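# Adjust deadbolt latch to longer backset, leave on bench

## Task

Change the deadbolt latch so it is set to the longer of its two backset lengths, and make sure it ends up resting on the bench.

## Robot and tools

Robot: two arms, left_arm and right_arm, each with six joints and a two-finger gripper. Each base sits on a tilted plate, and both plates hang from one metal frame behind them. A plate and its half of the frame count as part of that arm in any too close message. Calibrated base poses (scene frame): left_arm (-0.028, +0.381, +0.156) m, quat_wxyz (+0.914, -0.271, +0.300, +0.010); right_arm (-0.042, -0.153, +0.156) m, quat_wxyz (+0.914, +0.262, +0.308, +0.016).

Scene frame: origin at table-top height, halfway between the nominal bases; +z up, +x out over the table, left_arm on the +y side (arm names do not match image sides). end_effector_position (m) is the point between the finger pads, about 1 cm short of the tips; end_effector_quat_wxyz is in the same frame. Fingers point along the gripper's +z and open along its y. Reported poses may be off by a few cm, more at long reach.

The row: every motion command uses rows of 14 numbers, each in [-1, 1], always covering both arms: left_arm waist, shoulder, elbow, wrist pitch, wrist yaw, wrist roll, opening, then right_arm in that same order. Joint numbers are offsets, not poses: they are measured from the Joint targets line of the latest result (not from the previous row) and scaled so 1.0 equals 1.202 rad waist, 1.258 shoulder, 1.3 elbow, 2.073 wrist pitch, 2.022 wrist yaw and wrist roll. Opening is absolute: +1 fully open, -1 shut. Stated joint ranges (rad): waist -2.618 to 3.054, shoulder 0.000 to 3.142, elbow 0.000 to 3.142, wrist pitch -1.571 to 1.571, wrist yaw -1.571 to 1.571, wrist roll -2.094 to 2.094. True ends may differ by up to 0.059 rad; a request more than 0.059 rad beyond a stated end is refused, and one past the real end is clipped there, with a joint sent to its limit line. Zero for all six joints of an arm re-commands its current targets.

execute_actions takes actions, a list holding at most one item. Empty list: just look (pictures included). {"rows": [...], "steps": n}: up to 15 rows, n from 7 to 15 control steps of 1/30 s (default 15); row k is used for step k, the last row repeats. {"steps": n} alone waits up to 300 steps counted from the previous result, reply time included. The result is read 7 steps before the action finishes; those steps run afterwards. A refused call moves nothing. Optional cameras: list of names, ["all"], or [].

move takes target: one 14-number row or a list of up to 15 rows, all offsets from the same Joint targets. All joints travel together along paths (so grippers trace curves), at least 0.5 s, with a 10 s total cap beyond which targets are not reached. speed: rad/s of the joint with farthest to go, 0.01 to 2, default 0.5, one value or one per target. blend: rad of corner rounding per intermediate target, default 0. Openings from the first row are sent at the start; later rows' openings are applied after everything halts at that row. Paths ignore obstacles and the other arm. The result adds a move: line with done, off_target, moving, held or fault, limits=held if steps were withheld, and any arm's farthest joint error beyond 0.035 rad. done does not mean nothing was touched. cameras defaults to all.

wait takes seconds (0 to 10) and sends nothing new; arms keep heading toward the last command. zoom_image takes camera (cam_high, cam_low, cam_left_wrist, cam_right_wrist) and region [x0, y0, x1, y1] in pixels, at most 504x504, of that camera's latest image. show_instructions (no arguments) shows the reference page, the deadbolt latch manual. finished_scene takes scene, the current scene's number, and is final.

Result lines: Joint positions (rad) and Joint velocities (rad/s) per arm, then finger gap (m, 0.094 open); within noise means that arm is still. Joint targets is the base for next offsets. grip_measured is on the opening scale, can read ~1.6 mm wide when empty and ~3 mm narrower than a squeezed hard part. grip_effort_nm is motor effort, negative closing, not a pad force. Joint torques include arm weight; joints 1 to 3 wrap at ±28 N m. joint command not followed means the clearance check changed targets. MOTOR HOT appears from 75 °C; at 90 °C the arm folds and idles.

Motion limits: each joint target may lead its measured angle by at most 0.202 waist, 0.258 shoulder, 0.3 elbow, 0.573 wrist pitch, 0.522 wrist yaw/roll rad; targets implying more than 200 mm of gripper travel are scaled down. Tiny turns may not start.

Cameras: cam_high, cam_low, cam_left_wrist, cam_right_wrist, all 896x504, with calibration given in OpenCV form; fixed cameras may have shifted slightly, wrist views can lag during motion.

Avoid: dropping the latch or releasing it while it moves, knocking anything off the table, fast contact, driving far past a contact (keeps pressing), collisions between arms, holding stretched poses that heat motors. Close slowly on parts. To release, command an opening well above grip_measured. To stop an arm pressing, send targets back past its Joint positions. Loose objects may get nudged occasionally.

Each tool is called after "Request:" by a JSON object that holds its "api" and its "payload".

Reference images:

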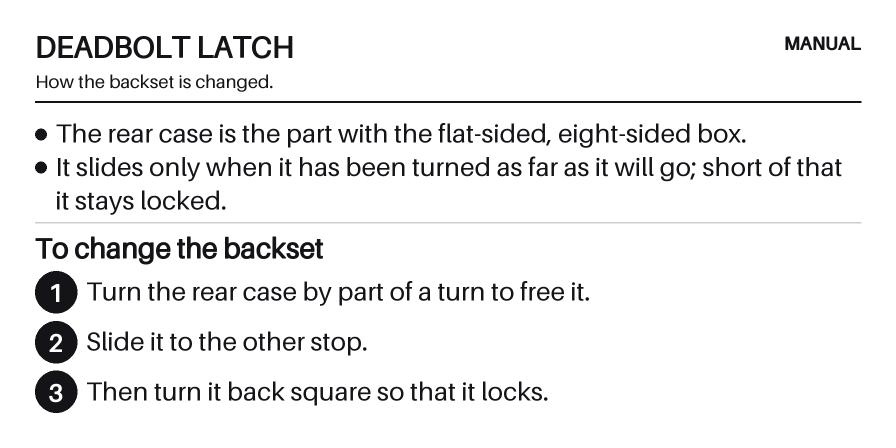

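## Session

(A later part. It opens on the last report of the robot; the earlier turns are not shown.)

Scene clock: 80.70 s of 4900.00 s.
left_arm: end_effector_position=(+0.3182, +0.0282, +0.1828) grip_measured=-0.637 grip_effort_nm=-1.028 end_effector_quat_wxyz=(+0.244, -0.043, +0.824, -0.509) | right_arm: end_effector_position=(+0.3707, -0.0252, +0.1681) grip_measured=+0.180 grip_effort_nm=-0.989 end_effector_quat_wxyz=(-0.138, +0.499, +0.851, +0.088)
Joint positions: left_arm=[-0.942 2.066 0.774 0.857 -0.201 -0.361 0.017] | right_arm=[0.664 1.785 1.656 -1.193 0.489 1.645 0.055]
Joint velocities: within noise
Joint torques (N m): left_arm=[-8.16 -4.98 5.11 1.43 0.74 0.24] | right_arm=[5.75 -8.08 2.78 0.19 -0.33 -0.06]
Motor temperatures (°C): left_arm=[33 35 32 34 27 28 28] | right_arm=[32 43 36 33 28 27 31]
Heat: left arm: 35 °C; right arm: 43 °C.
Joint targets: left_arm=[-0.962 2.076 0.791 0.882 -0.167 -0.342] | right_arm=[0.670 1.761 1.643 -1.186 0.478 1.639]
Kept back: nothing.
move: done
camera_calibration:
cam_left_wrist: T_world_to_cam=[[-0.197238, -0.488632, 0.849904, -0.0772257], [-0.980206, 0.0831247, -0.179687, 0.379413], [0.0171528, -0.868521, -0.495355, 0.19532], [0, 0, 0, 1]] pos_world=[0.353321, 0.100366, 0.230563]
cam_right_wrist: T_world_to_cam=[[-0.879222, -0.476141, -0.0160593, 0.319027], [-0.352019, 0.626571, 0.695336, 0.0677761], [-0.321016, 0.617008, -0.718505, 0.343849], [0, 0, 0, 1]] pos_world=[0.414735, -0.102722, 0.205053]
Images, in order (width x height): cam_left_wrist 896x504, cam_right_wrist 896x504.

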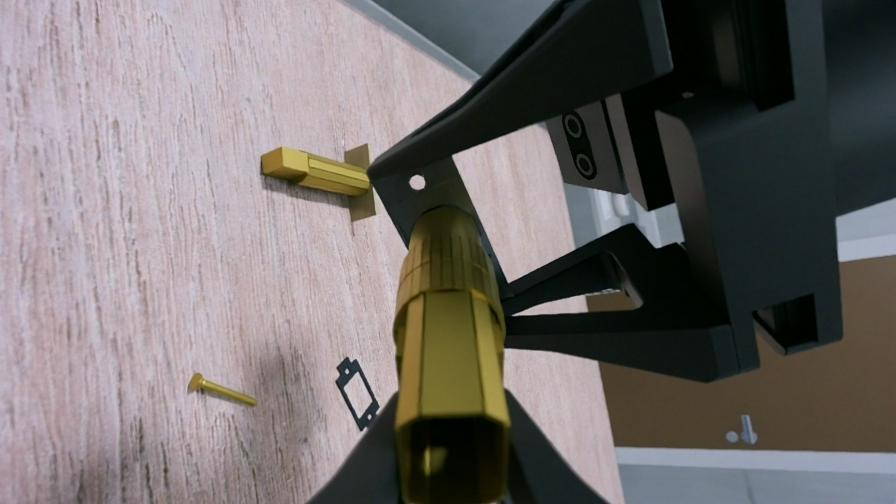

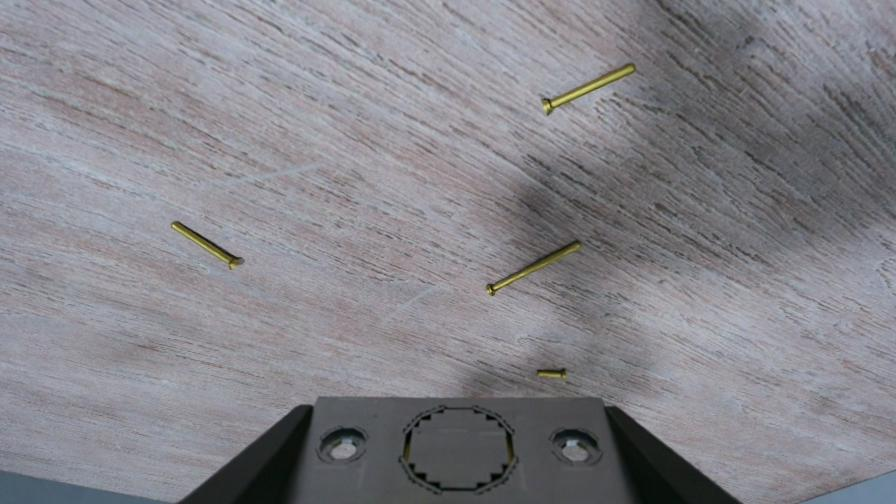

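Request:
{"api": "move", "payload": {"target": [0,0,0,0,0,0.17,-0.9, 0,0,0,0,0,0,0.0], "speed": 0.25, "cameras": ["cam_left_wrist","cam_right_wrist"]}}

Scene clock: 82.97 s of 4900.00 s.
left_arm: end_effector_position=(+0.3189, +0.0297, +0.1804) grip_measured=-0.637 grip_effort_nm=-1.018 end_effector_quat_wxyz=(+0.328, +0.097, +0.824, -0.453) | right_arm: end_effector_position=(+0.3706, -0.0256, +0.1687) grip_measured=+0.180 grip_effort_nm=-0.984 end_effector_quat_wxyz=(-0.138, +0.498, +0.852, +0.088)
Joint positions: left_arm=[-0.942 2.066 0.774 0.854 -0.217 -0.017 0.017] | right_arm=[0.664 1.783 1.656 -1.194 0.488 1.641 0.055]
Joint velocities: within noise
Joint torques (N m): left_arm=[-8.12 -4.96 5.19 1.42 0.92 0.25] | right_arm=[5.76 -7.92 2.77 0.2 -0.32 -0.03]
Motor temperatures (°C): left_arm=[33 35 32 34 27 28 28] | right_arm=[32 43 36 33 28 27 31]
Heat: left arm: 35 °C; right arm: 43 °C.
Joint targets: left_arm=[-0.962 2.076 0.791 0.882 -0.167 0.002] | right_arm=[0.670 1.761 1.643 -1.186 0.478 1.639]
Kept back: nothing.
move: off_target (left_arm); left_arm: the wrist yaw is farthest, 0.050 rad from its target
camera_calibration:
cam_left_wrist: T_world_to_cam=[[-0.473315, -0.576837, 0.665756, 0.0495383], [-0.877768, 0.245235, -0.411562, 0.383961], [0.074138, -0.779178, -0.622402, 0.197528], [0, 0, 0, 1]] pos_world=[0.345831, 0.0883246, 0.247985]
cam_right_wrist: T_world_to_cam=[[-0.877904, -0.478514, -0.0175963, 0.318541], [-0.354279, 0.624376, 0.696162, 0.0682823], [-0.322136, 0.617397, -0.717669, 0.344755], [0, 0, 0, 1]] pos_world=[0.414897, -0.103058, 0.205489]
Images, in order (width x height): cam_left_wrist 896x504, cam_right_wrist 896x504.

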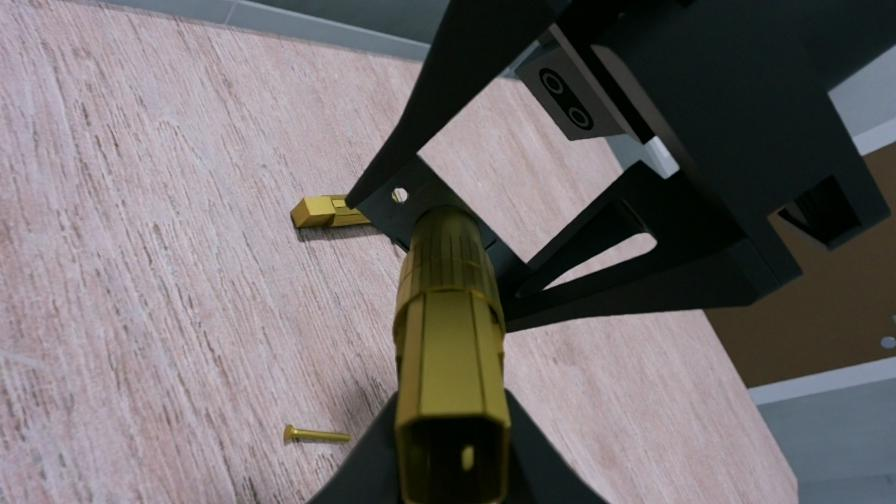

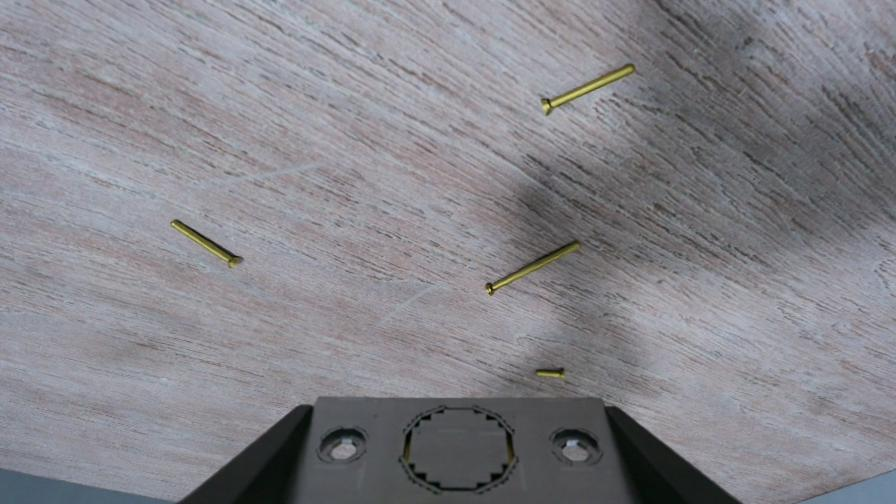

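Request:
{"api": "move", "payload": {"target": [0,0,0,-0.006,-0.015,0.17,-0.9, 0,0,0,0,0,0,0.0], "speed": 0.3, "cameras": ["cam_left_wrist","cam_right_wrist"]}}

Scene clock: 85.03 s of 4900.00 s.
left_arm: end_effector_position=(+0.3207, +0.0319, +0.1779) grip_measured=-0.637 grip_effort_nm=-1.023 end_effector_quat_wxyz=(+0.400, +0.235, +0.800, -0.381) | right_arm: end_effector_position=(+0.3705, -0.0256, +0.1687) grip_measured=+0.180 grip_effort_nm=-0.984 end_effector_quat_wxyz=(-0.138, +0.497, +0.852, +0.088)
Joint positions: left_arm=[-0.942 2.066 0.774 0.854 -0.238 0.329 0.017] | right_arm=[0.664 1.783 1.656 -1.195 0.487 1.639 0.055]
Joint velocities: within noise
Joint torques (N m): left_arm=[-8.23 -4.93 5.08 1.32 0.8 0.21] | right_arm=[5.76 -7.91 2.77 0.22 -0.32 0]
Motor temperatures (°C): left_arm=[33 35 32 34 27 28 28] | right_arm=[32 43 36 33 28 27 31]
Heat: left arm: 35 °C; right arm: 43 °C.
Joint targets: left_arm=[-0.962 2.076 0.791 0.870 -0.197 0.346] | right_arm=[0.670 1.761 1.643 -1.186 0.478 1.639]
Kept back: nothing.
move: off_target (left_arm); left_arm: the wrist yaw is farthest, 0.041 rad from its target
camera_calibration:
cam_left_wrist: T_world_to_cam=[[-0.692344, -0.600618, 0.399898, 0.171634], [-0.700527, 0.426629, -0.572057, 0.349852], [0.17298, -0.6762, -0.716123, 0.179233], [0, 0, 0, 1]] pos_world=[0.332907, 0.0750269, 0.259852]
cam_right_wrist: T_world_to_cam=[[-0.876592, -0.480906, -0.0177876, 0.317847], [-0.356001, 0.623157, 0.696375, 0.0688035], [-0.323807, 0.616769, -0.717457, 0.3453], [0, 0, 0, 1]] pos_world=[0.414927, -0.102991, 0.205479]
Images, in order (width x height): cam_left_wrist 896x504, cam_right_wrist 896x504.

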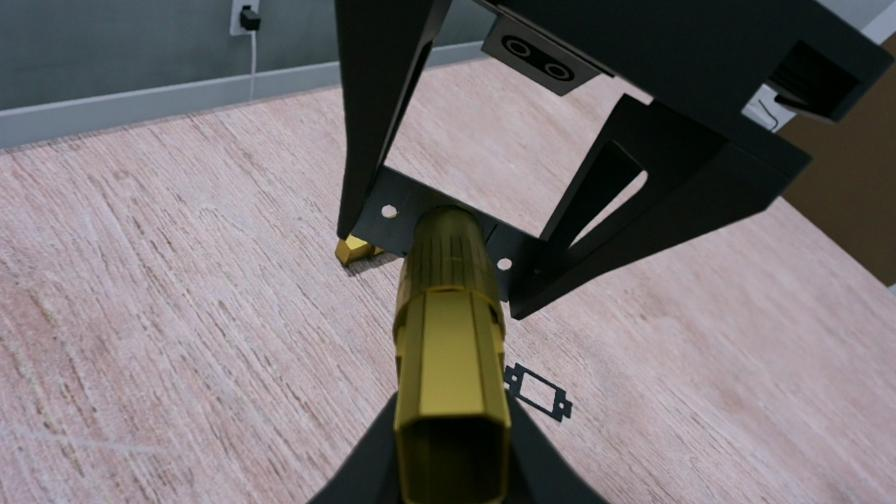

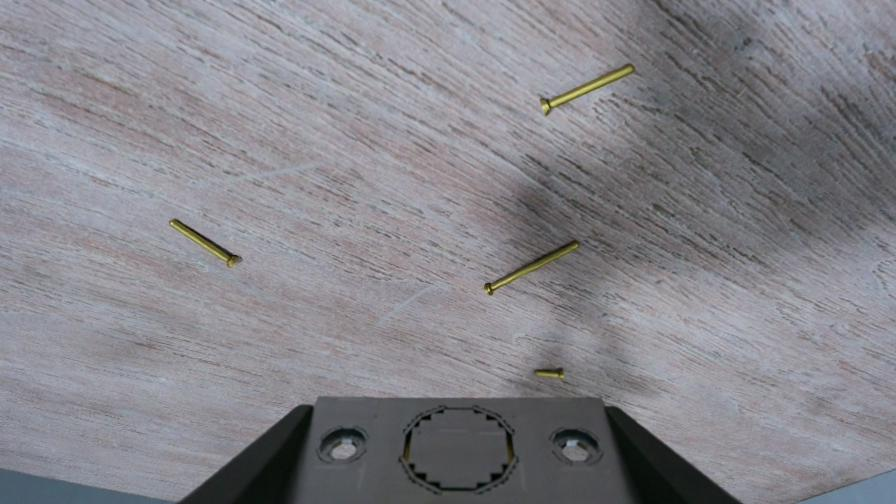

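Request:
{"api": "move", "payload": {"target": [0,0,0,-0.006,-0.014,0.17,-0.9, 0,0,0,0,0,0,0.0], "speed": 0.3, "cameras": ["cam_left_wrist","cam_right_wrist"]}}

Scene clock: 87.13 s of 4900.00 s.
left_arm: end_effector_position=(+0.3222, +0.0337, +0.1760) grip_measured=-0.637 grip_effort_nm=-1.023 end_effector_quat_wxyz=(+0.459, +0.368, +0.751, -0.299) | right_arm: end_effector_position=(+0.3694, -0.0262, +0.1687) grip_measured=+0.180 grip_effort_nm=-0.984 end_effector_quat_wxyz=(-0.139, +0.495, +0.853, +0.086)
Joint positions: left_arm=[-0.942 2.066 0.774 0.855 -0.255 0.677 0.017] | right_arm=[0.664 1.783 1.656 -1.201 0.487 1.639 0.055]
Joint velocities: within noise
Joint torques (N m): left_arm=[-8.2 -5.03 5.09 1.19 0.65 0.12] | right_arm=[5.76 -7.92 2.78 0.26 -0.31 0]
Motor temperatures (°C): left_arm=[33 35 32 34 27 28 28] | right_arm=[32 43 36 32 28 27 31]
Heat: left arm: 35 °C; right arm: 43 °C.
Joint targets: left_arm=[-0.962 2.076 0.791 0.858 -0.225 0.690] | right_arm=[0.670 1.761 1.643 -1.186 0.478 1.639]
Kept back: nothing.
move: done
camera_calibration:
cam_left_wrist: T_world_to_cam=[[-0.832904, -0.546361, 0.0880922, 0.27285], [-0.466714, 0.607918, -0.64235, 0.280006], [0.297402, -0.57613, -0.761332, 0.143367], [0, 0, 0, 1]] pos_world=[0.315304, 0.061452, 0.264976]
cam_right_wrist: T_world_to_cam=[[-0.874585, -0.484663, -0.0142413, 0.315191], [-0.356501, 0.62285, 0.696394, 0.0689969], [-0.328647, 0.614133, -0.717518, 0.347054], [0, 0, 0, 1]] pos_world=[0.414317, -0.10335, 0.205457]
Images, in order (width x height): cam_left_wrist 896x504, cam_right_wrist 896x504.

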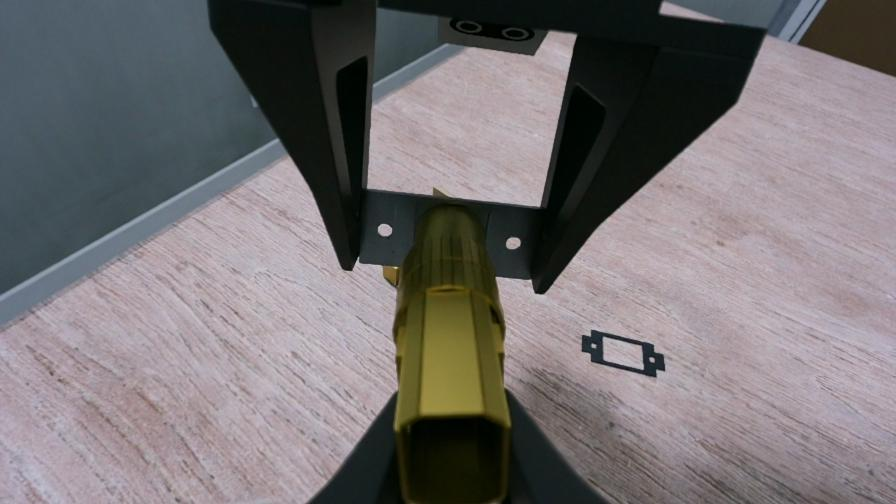

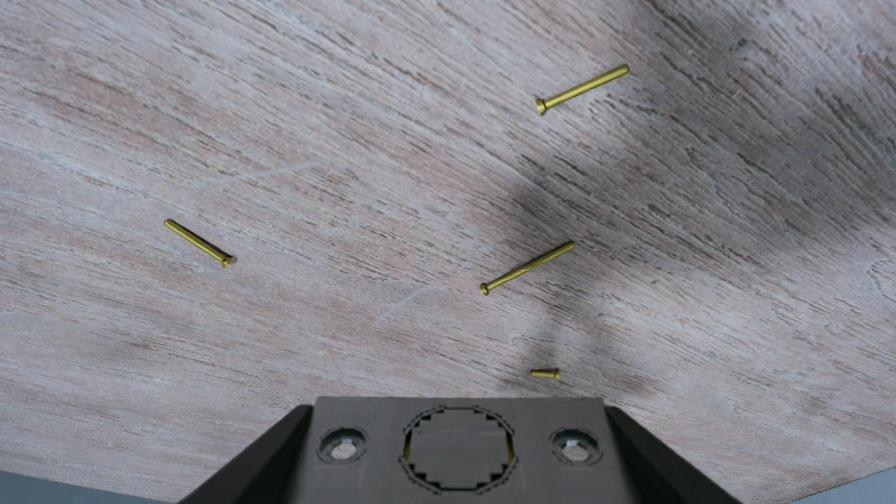

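Request:
{"api": "move", "payload": {"target": [0,0,0,-0.004,-0.010,0.13,-0.9, 0,0,0,0,0,0,0.0], "speed": 0.25, "cameras": ["cam_left_wrist","cam_right_wrist"]}}

Scene clock: 88.83 s of 4900.00 s.
left_arm: end_effector_position=(+0.3243, +0.0348, +0.1757) grip_measured=-0.637 grip_effort_nm=-1.018 end_effector_quat_wxyz=(+0.490, +0.448, +0.708, -0.241) | right_arm: end_effector_position=(+0.3694, -0.0262, +0.1687) grip_measured=+0.180 grip_effort_nm=-0.979 end_effector_quat_wxyz=(-0.139, +0.493, +0.854, +0.087)
Joint positions: left_arm=[-0.942 2.066 0.776 0.858 -0.266 0.903 0.017] | right_arm=[0.664 1.783 1.656 -1.201 0.487 1.634 0.055]
Joint velocities: within noise
Joint torques (N m): left_arm=[-8.14 -5 4.94 1.07 0.55 0.57] | right_arm=[5.78 -7.92 2.77 0.26 -0.32 0.05]
Motor temperatures (°C): left_arm=[33 35 32 34 27 28 28] | right_arm=[32 43 36 32 28 27 31]
Heat: left arm: 35 °C; right arm: 43 °C.
Joint targets: left_arm=[-0.962 2.076 0.791 0.849 -0.246 0.952] | right_arm=[0.670 1.761 1.643 -1.186 0.478 1.639]
Kept back: nothing.
move: off_target (left_arm); left_arm: the wrist roll is farthest, 0.049 rad from its target
camera_calibration:
cam_left_wrist: T_world_to_cam=[[-0.871367, -0.475298, -0.121703, 0.322078], [-0.299206, 0.711374, -0.635942, 0.221047], [0.388839, -0.517724, -0.76208, 0.111563], [0, 0, 0, 1]] pos_world=[0.303406, 0.0535946, 0.264791]
cam_right_wrist: T_world_to_cam=[[-0.872636, -0.488122, -0.0155996, 0.314609], [-0.359805, 0.620983, 0.696362, 0.0701738], [-0.330223, 0.613284, -0.717521, 0.347614], [0, 0, 0, 1]] pos_world=[0.414578, -0.103195, 0.205462]
Images, in order (width x height): cam_left_wrist 896x504, cam_right_wrist 896x504.

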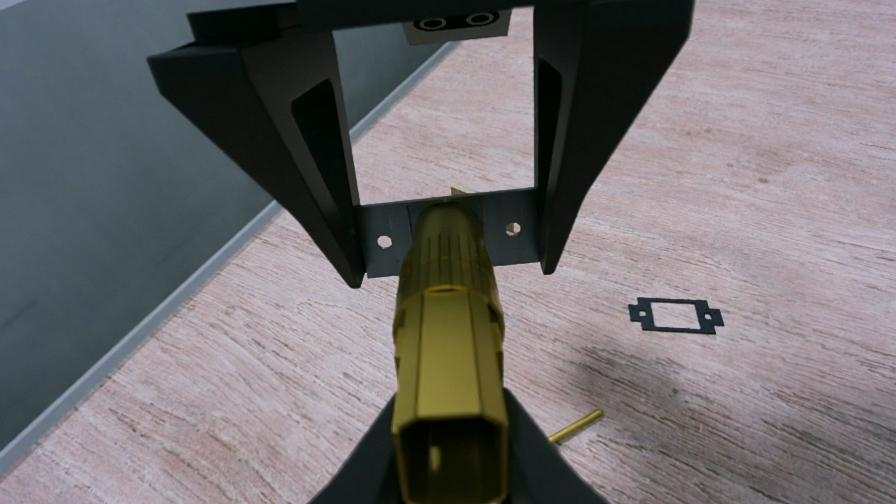

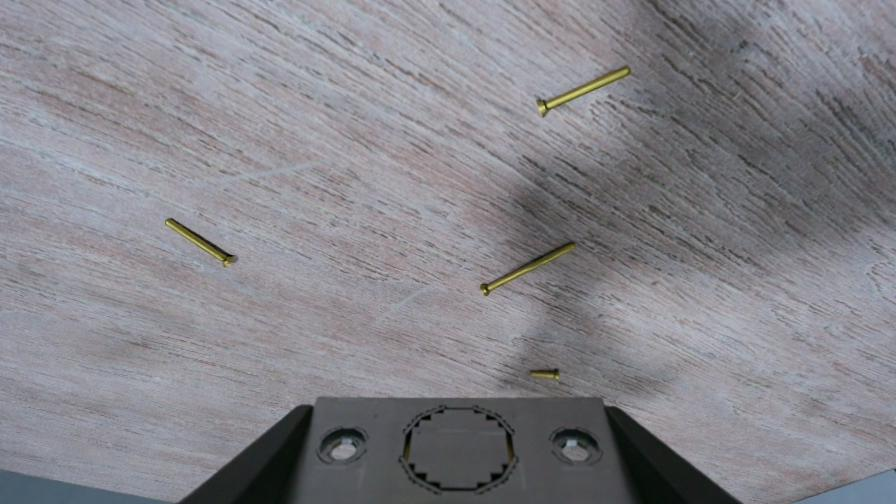

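Request:
{"api": "move", "payload": {"target": [0,-0.056,-0.051,0.002,0,0,-0.9, 0,0,0,0,0,0,0.0], "speed": 0.05, "cameras": ["cam_left_wrist","cam_right_wrist"]}}

Request:
{"api": "zoom_image", "payload": {"camera": "cam_left_wrist", "region": [330, 150, 630, 500]}}

Scene clock: 91.10 s of 4900.00 s.
left_arm: end_effector_position=(+0.3205, +0.0423, +0.1778) grip_measured=-0.637 grip_effort_nm=-1.018 end_effector_quat_wxyz=(+0.492, +0.450, +0.706, -0.241) | right_arm: end_effector_position=(+0.3664, -0.0198, +0.1700) grip_measured=+0.180 grip_effort_nm=-0.989 end_effector_quat_wxyz=(-0.154, +0.490, +0.852, +0.097)
Joint positions: left_arm=[-0.942 2.036 0.74 0.866 -0.261 0.909 0.017] | right_arm=[0.664 1.783 1.65 -1.19 0.451 1.629 0.055]
Joint velocities: within noise
Joint torques (N m): left_arm=[-7.9 -8.21 2.41 1.03 0.53 0.52] | right_arm=[5.78 -7.92 3.23 0.15 0.07 0.1]
Motor temperatures (°C): left_arm=[33 35 31 34 27 28 28] | right_arm=[32 43 36 32 28 27 31]
Heat: left arm: 35 °C; right arm: 43 °C.
Joint targets: left_arm=[-0.962 2.006 0.725 0.853 -0.246 0.952] | right_arm=[0.670 1.761 1.643 -1.186 0.478 1.639]
Kept back: nothing.
move: off_target (left_arm); left_arm: the wrist roll is farthest, 0.043 rad from its target
camera_calibration:
cam_left_wrist: T_world_to_cam=[[-0.872577, -0.472067, -0.12555, 0.323544], [-0.292971, 0.711423, -0.638784, 0.21444], [0.390868, -0.520605, -0.759073, 0.117495], [0, 0, 0, 1]] pos_world=[0.299217, 0.061345, 0.266789]
cam_right_wrist: T_world_to_cam=[[-0.871576, -0.489903, -0.0187053, 0.31524], [-0.350717, 0.596385, 0.722027, 0.0559915], [-0.342568, 0.635862, -0.691612, 0.34417], [0, 0, 0, 1]] pos_world=[0.412294, -0.0977999, 0.203501]
Images, in order (width x height): cam_left_wrist 896x504, cam_right_wrist 896x504.

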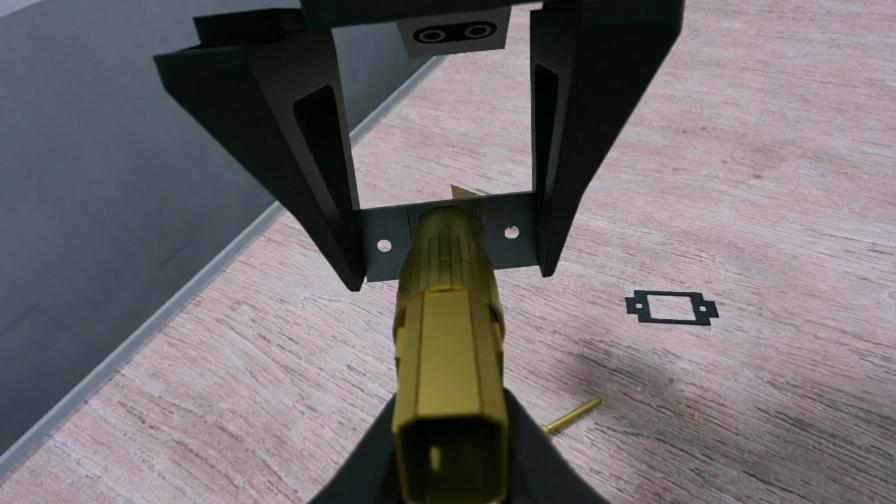

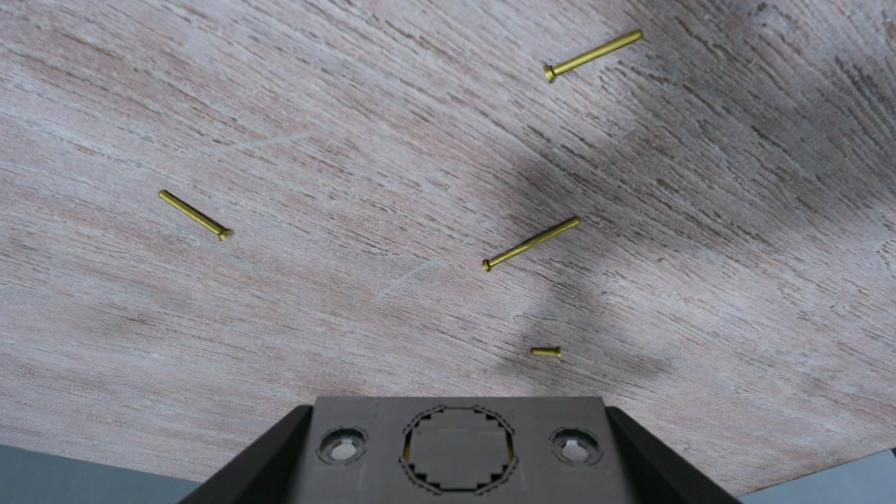

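Scaled by 1.440 from the camera's 896x504 image, which has a finer 1280x720 frame.

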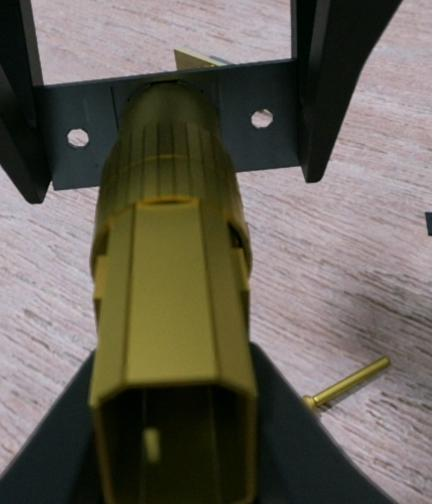

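Request:
{"api": "move", "payload": {"target": [0,0,0,0,0,0.01,-0.9, 0,0,0,0,0.05,0,0.0], "speed": 0.1, "cameras": ["cam_left_wrist","cam_right_wrist"]}}

Scene clock: 93.10 s of 4900.00 s.
left_arm: end_effector_position=(+0.3212, +0.0424, +0.1784) grip_measured=-0.637 grip_effort_nm=-1.013 end_effector_quat_wxyz=(+0.495, +0.453, +0.703, -0.238) | right_arm: end_effector_position=(+0.3680, -0.0203, +0.1707) grip_measured=+0.180 grip_effort_nm=-0.984 end_effector_quat_wxyz=(-0.145, +0.490, +0.854, +0.096)
Joint positions: left_arm=[-0.942 2.036 0.74 0.869 -0.261 0.921 0.017] | right_arm=[0.672 1.783 1.65 -1.187 0.471 1.629 0.055]
Joint velocities: within noise
Joint torques (N m): left_arm=[-7.98 -8.23 2.61 1.03 0.52 0.65] | right_arm=[5.27 -7.88 3.22 0.14 0.99 0.11]
Motor temperatures (°C): left_arm=[33 36 31 34 27 28 28] | right_arm=[32 43 36 32 28 27 31]
Heat: left arm: 36 °C; right arm: 43 °C.
Joint targets: left_arm=[-0.962 2.006 0.725 0.853 -0.246 0.972] | right_arm=[0.670 1.761 1.643 -1.186 0.579 1.639]
Kept back: nothing.
move: off_target (left_arm, right_arm); left_arm: the wrist roll is farthest, 0.051 rad from its target; right_arm: the wrist yaw is farthest, 0.108 rad from its target
camera_calibration:
cam_left_wrist: T_world_to_cam=[[-0.872102, -0.469779, -0.136915, 0.326066], [-0.28446, 0.714398, -0.639311, 0.212169], [0.398146, -0.518598, -0.756661, 0.114883], [0, 0, 0, 1]] pos_world=[0.298976, 0.0611835, 0.267213]
cam_right_wrist: T_world_to_cam=[[-0.870153, -0.49205, -0.0268294, 0.317295], [-0.363288, 0.603757, 0.709577, 0.0632275], [-0.332949, 0.627188, -0.704117, 0.343974], [0, 0, 0, 1]] pos_world=[0.413591, -0.097785, 0.205846]
Images, in order (width x height): cam_left_wrist 896x504, cam_right_wrist 896x504.

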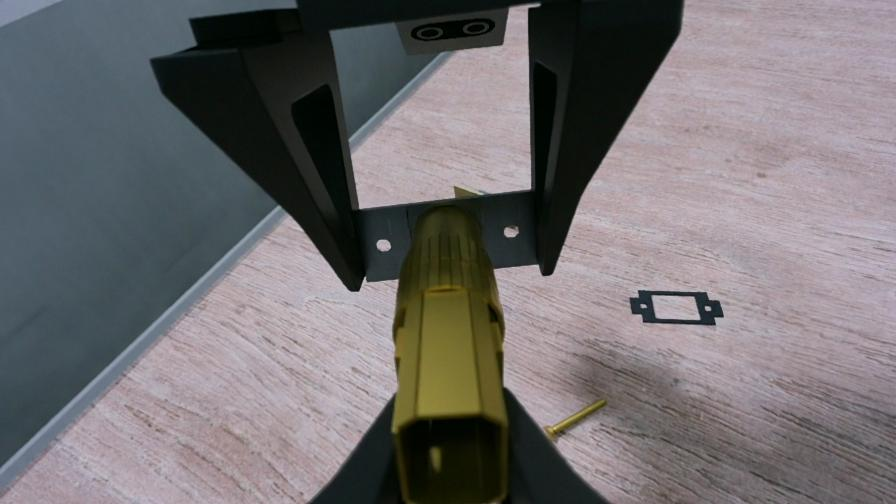

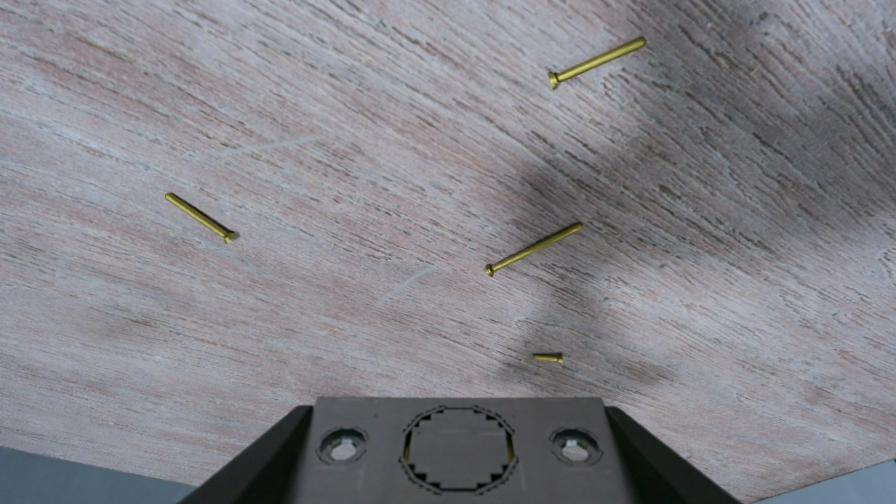

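Request:
{"api": "move", "payload": {"target": [0,0,0,0,0,0.02,-0.9, 0,0,0,0,0.03,0,0.0], "speed": 0.1, "cameras": ["cam_left_wrist","cam_right_wrist"]}}

Scene clock: 94.57 s of 4900.00 s.
left_arm: end_effector_position=(+0.3223, +0.0426, +0.1794) grip_measured=-0.637 grip_effort_nm=-1.023 end_effector_quat_wxyz=(+0.500, +0.460, +0.697, -0.231) | right_arm: end_effector_position=(+0.3699, -0.0206, +0.1720) grip_measured=+0.180 grip_effort_nm=-0.989 end_effector_quat_wxyz=(-0.134, +0.488, +0.857, +0.095)
Joint positions: left_arm=[-0.942 2.036 0.74 0.875 -0.261 0.947 0.017] | right_arm=[0.681 1.783 1.65 -1.184 0.494 1.628 0.055]
Joint velocities: within noise
Joint torques (N m): left_arm=[-8.05 -8.21 2.61 0.93 0.53 0.82] | right_arm=[4.57 -7.83 3.26 0.12 1.42 0.11]
Motor temperatures (°C): left_arm=[33 36 31 34 27 28 28] | right_arm=[32 43 36 32 28 27 31]
Heat: left arm: 36 °C; right arm: 43 °C.
Joint targets: left_arm=[-0.962 2.006 0.725 0.853 -0.246 1.013] | right_arm=[0.670 1.761 1.643 -1.186 0.640 1.639]
Kept back: nothing.
move: off_target (left_arm, right_arm); left_arm: the wrist roll is farthest, 0.066 rad from its target; right_arm: the wrist yaw is farthest, 0.146 rad from its target
camera_calibration:
cam_left_wrist: T_world_to_cam=[[-0.871429, -0.463384, -0.160892, 0.331078], [-0.265849, 0.721815, -0.638989, 0.206575], [0.412232, -0.514061, -0.752201, 0.109731], [0, 0, 0, 1]] pos_world=[0.298194, 0.0607154, 0.267807]
cam_right_wrist: T_world_to_cam=[[-0.867829, -0.495472, -0.0371475, 0.319651], [-0.378788, 0.611363, 0.694806, 0.0716405], [-0.321546, 0.617044, -0.718238, 0.343651], [0, 0, 0, 1]] pos_world=[0.415038, -0.0974681, 0.208921]
Images, in order (width x height): cam_left_wrist 896x504, cam_right_wrist 896x504.

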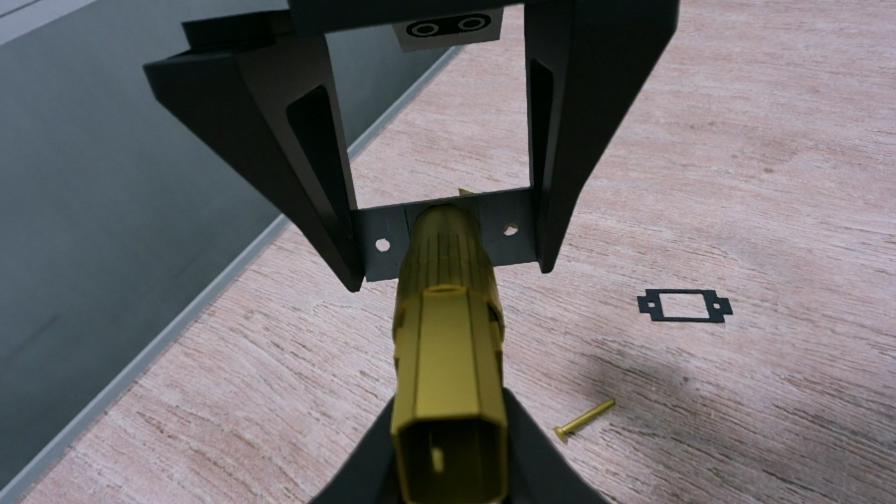

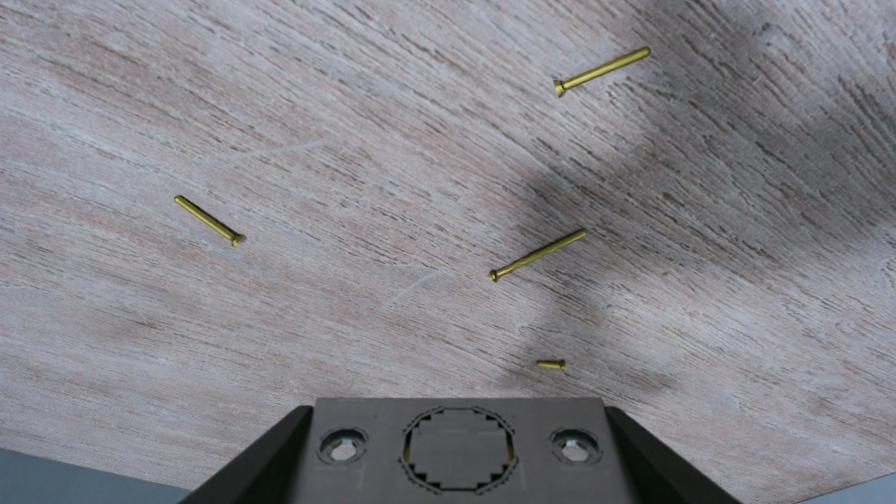

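Request:
{"api": "move", "payload": {"target": [0,0,0,0,0,-0.045,-0.9, 0,0,0,0,0.0,0,0.0], "speed": 0.1, "cameras": ["cam_left_wrist"]}}

Scene clock: 97.03 s of 4900.00 s.
left_arm: end_effector_position=(+0.3223, +0.0430, +0.1786) grip_measured=-0.637 grip_effort_nm=-1.028 end_effector_quat_wxyz=(+0.494, +0.447, +0.706, -0.238) | right_arm: end_effector_position=(+0.3744, -0.0271, +0.1695) grip_measured=+0.180 grip_effort_nm=-0.984 end_effector_quat_wxyz=(-0.113, +0.490, +0.860, +0.085)
Joint positions: left_arm=[-0.942 2.036 0.74 0.874 -0.266 0.911 0.017] | right_arm=[0.681 1.783 1.65 -1.184 0.54 1.628 0.055]
Joint velocities: within noise
Joint torques (N m): left_arm=[-8.06 -8.16 2.58 0.97 0.55 0.15] | right_arm=[4.55 -7.83 3.25 0.11 0.93 0.11]
Motor temperatures (°C): left_arm=[33 36 31 34 27 28 28] | right_arm=[32 43 36 32 28 27 31]
Heat: left arm: 36 °C; right arm: 43 °C.
Joint targets: left_arm=[-0.962 2.006 0.725 0.853 -0.246 0.922] | right_arm=[0.670 1.761 1.643 -1.186 0.640 1.639]
Kept back: nothing.
move: off_target (right_arm); right_arm: the wrist yaw is farthest, 0.100 rad from its target
camera_calibration:
cam_left_wrist: T_world_to_cam=[[-0.868379, -0.478774, -0.129206, 0.325139], [-0.295675, 0.709047, -0.640179, 0.21616], [0.398114, -0.517715, -0.757283, 0.11496], [0, 0, 0, 1]] pos_world=[0.300489, 0.0619171, 0.267448]
Images, in order (width x height): cam_left_wrist 896x504.

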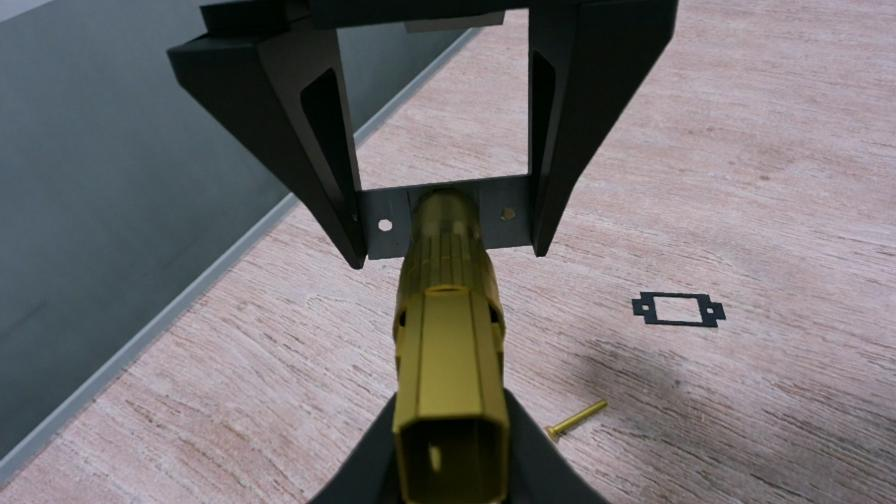

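Request:
{"api": "move", "payload": {"target": [0,0,0,0,0,0,-0.9, 0,0,0,0,0.03,0,0.0], "speed": 0.1, "cameras": ["cam_left_wrist","cam_right_wrist"]}}

Scene clock: 98.13 s of 4900.00 s.
left_arm: end_effector_position=(+0.3223, +0.0430, +0.1785) grip_measured=-0.637 grip_effort_nm=-1.023 end_effector_quat_wxyz=(+0.494, +0.447, +0.706, -0.238) | right_arm: end_effector_position=(+0.3749, -0.0278, +0.1693) grip_measured=+0.180 grip_effort_nm=-0.989 end_effector_quat_wxyz=(-0.111, +0.491, +0.860, +0.084)
Joint positions: left_arm=[-0.942 2.036 0.74 0.873 -0.266 0.911 0.017] | right_arm=[0.681 1.783 1.65 -1.184 0.545 1.628 0.055]
Joint velocities: within noise
Joint torques (N m): left_arm=[-8.01 -8.17 2.59 0.97 0.55 0.16] | right_arm=[4.56 -7.83 3.25 0.11 1.56 0.11]
Motor temperatures (°C): left_arm=[33 36 31 34 27 28 28] | right_arm=[32 43 36 32 29 27 31]
Heat: left arm: 36 °C; right arm: 43 °C.
Joint targets: left_arm=[-0.962 2.006 0.725 0.853 -0.246 0.922] | right_arm=[0.670 1.761 1.643 -1.186 0.700 1.639]
Kept back: nothing.
move: off_target (right_arm); right_arm: the wrist yaw is farthest, 0.155 rad from its target
camera_calibration:
cam_left_wrist: T_world_to_cam=[[-0.868387, -0.478834, -0.128924, 0.32506], [-0.296076, 0.709214, -0.639809, 0.216117], [0.397797, -0.51743, -0.757643, 0.115067], [0, 0, 0, 1]] pos_world=[0.300492, 0.0619153, 0.267361]
cam_right_wrist: T_world_to_cam=[[-0.868021, -0.494869, -0.040556, 0.320931], [-0.396345, 0.641368, 0.656931, 0.0936476], [-0.299083, 0.586304, -0.752859, 0.344351], [0, 0, 0, 1]] pos_world=[0.418681, -0.103138, 0.210743]
Images, in order (width x height): cam_left_wrist 896x504, cam_right_wrist 896x504.

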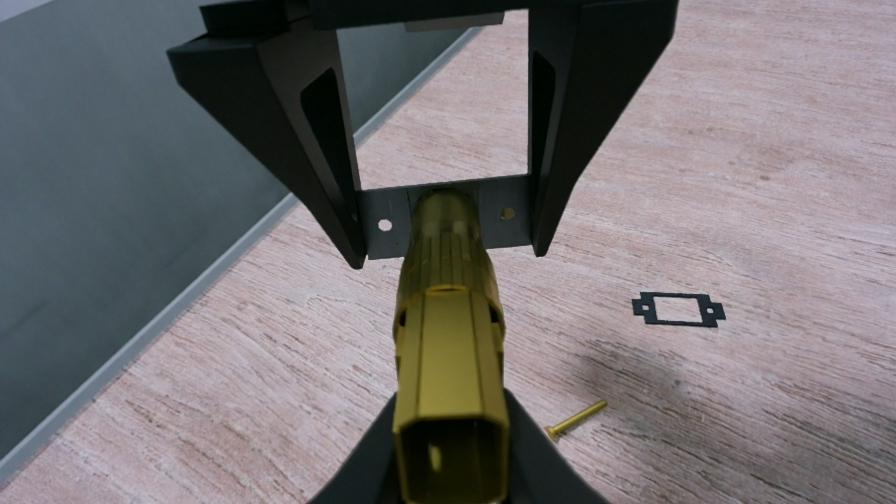

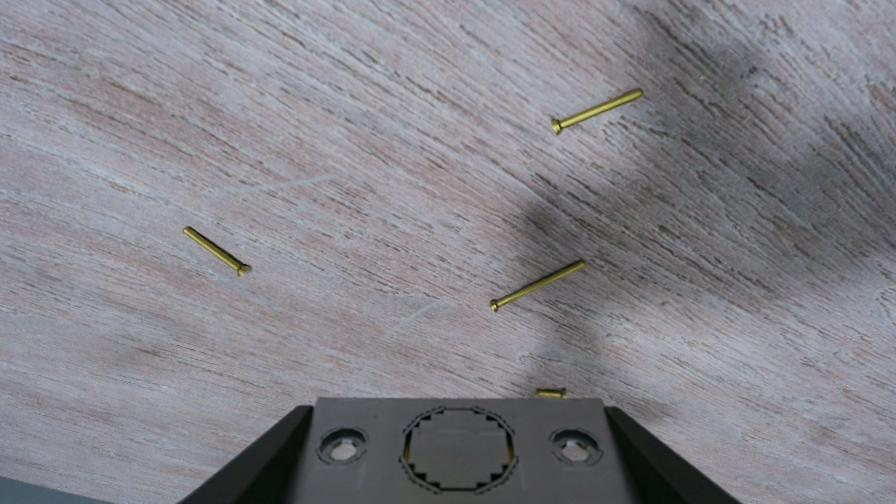

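Request:
{"api": "move", "payload": {"target": [0,0,0,0.006,0.03,-0.80,-0.9, 0,0,0,0,-0.055,0,0.0], "speed": 0.5, "cameras": ["cam_left_wrist","cam_right_wrist"]}}

Scene clock: 102.57 s of 4900.00 s.
left_arm: end_effector_position=(+0.3149, +0.0344, +0.1878) grip_measured=-0.637 grip_effort_nm=-1.023 end_effector_quat_wxyz=(+0.156, -0.176, +0.801, -0.550) | right_arm: end_effector_position=(+0.3741, -0.0268, +0.1693) grip_measured=+0.180 grip_effort_nm=-0.984 end_effector_quat_wxyz=(-0.116, +0.492, +0.859, +0.085)
Joint positions: left_arm=[-0.942 2.036 0.74 0.87 -0.184 -0.693 0.017] | right_arm=[0.679 1.783 1.65 -1.184 0.535 1.63 0.055]
Joint velocities: within noise
Joint torques (N m): left_arm=[-7.91 -8.27 2.59 1.11 0.35 0.01] | right_arm=[4.7 -7.84 3.25 0.11 0.42 0.09]
Motor temperatures (°C): left_arm=[33 37 31 34 27 28 28] | right_arm=[32 43 36 32 29 27 31]
Heat: left arm: 37 °C; right arm: 43 °C.
Joint targets: left_arm=[-0.962 2.006 0.725 0.866 -0.185 -0.696] | right_arm=[0.670 1.761 1.643 -1.186 0.589 1.639]
Kept back: nothing.
move: off_target (right_arm); right_arm: the wrist yaw is farthest, 0.054 rad from its target
camera_calibration:
cam_left_wrist: T_world_to_cam=[[0.0907136, -0.345266, 0.93411, -0.190539], [-0.99586, -0.0369176, 0.0830647, 0.336291], [0.00580565, -0.937778, -0.347186, 0.181448], [0, 0, 0, 1]] pos_world=[0.35113, 0.116787, 0.213046]
cam_right_wrist: T_world_to_cam=[[-0.869525, -0.492398, -0.038357, 0.32102], [-0.390154, 0.637197, 0.66465, 0.088924], [-0.302832, 0.592895, -0.746169, 0.343965], [0, 0, 0, 1]] pos_world=[0.417992, -0.102528, 0.209866]
Images, in order (width x height): cam_left_wrist 896x504, cam_right_wrist 896x504.

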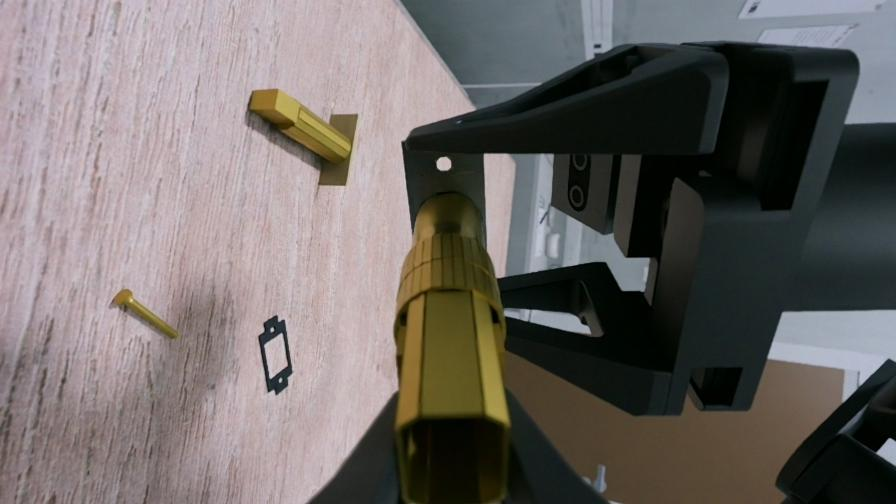

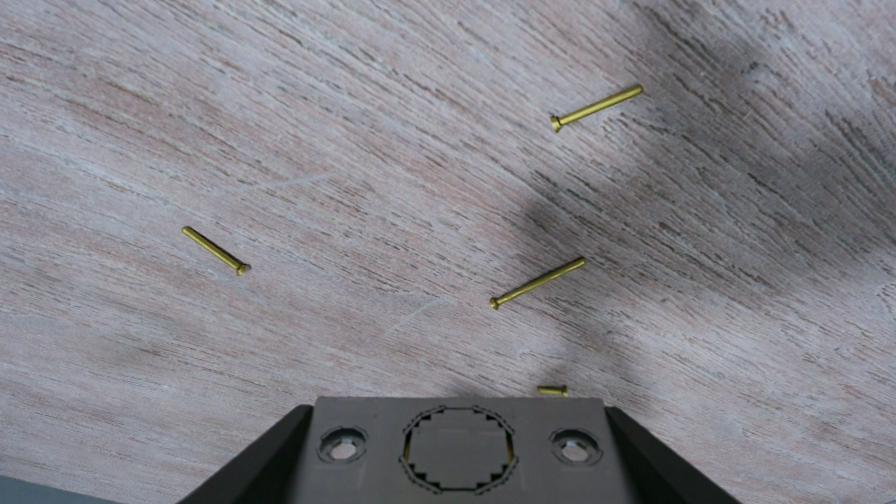

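Request:
{"api": "move", "payload": {"target": [0,0,0,0,0,-0.05,-0.9, 0,0,0,0,0,0,0.0], "speed": 0.2, "cameras": ["cam_left_wrist"]}}

Request:
{"api": "zoom_image", "payload": {"camera": "cam_left_wrist", "region": [330, 100, 630, 500]}}

Scene clock: 103.87 s of 4900.00 s.
left_arm: end_effector_position=(+0.3148, +0.0341, +0.1886) grip_measured=-0.637 grip_effort_nm=-1.023 end_effector_quat_wxyz=(+0.130, -0.213, +0.791, -0.559) | right_arm: end_effector_position=(+0.3741, -0.0269, +0.1691) grip_measured=+0.180 grip_effort_nm=-0.989 end_effector_quat_wxyz=(-0.116, +0.492, +0.859, +0.085)
Joint positions: left_arm=[-0.942 2.036 0.74 0.872 -0.179 -0.785 0.017] | right_arm=[0.679 1.783 1.65 -1.184 0.534 1.63 0.055]
Joint velocities: within noise
Joint torques (N m): left_arm=[-8.09 -8.2 2.61 1.12 0.33 -0.08] | right_arm=[4.75 -7.84 3.26 0.11 0.44 0.1]
Motor temperatures (°C): left_arm=[33 37 31 34 27 28 28] | right_arm=[32 43 36 32 29 27 31]
Heat: left arm: 37 °C; right arm: 43 °C.
Joint targets: left_arm=[-0.962 2.006 0.725 0.866 -0.185 -0.797] | right_arm=[0.670 1.761 1.643 -1.186 0.589 1.639]
Kept back: nothing.
move: off_target (right_arm); right_arm: the wrist yaw is farthest, 0.055 rad from its target
camera_calibration:
cam_left_wrist: T_world_to_cam=[[0.170939, -0.299162, 0.938766, -0.219062], [-0.985234, -0.0613154, 0.15986, 0.31914], [0.00973677, -0.95223, -0.305226, 0.172719], [0, 0, 0, 1]] pos_world=[0.350192, 0.118501, 0.207349]
Images, in order (width x height): cam_left_wrist 896x504.

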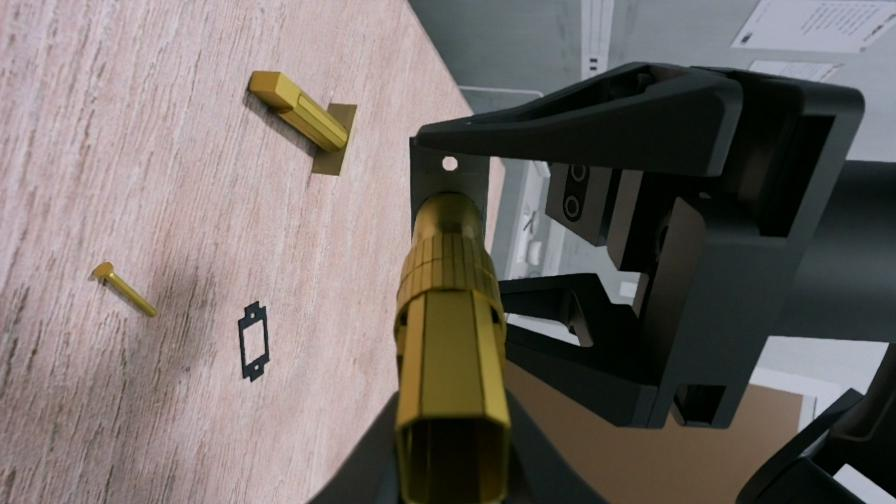

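Scaled by 1.260 from the camera's 896x504 image, which has a finer 1280x720 frame.

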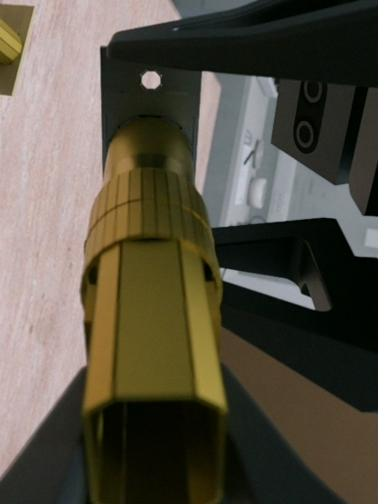

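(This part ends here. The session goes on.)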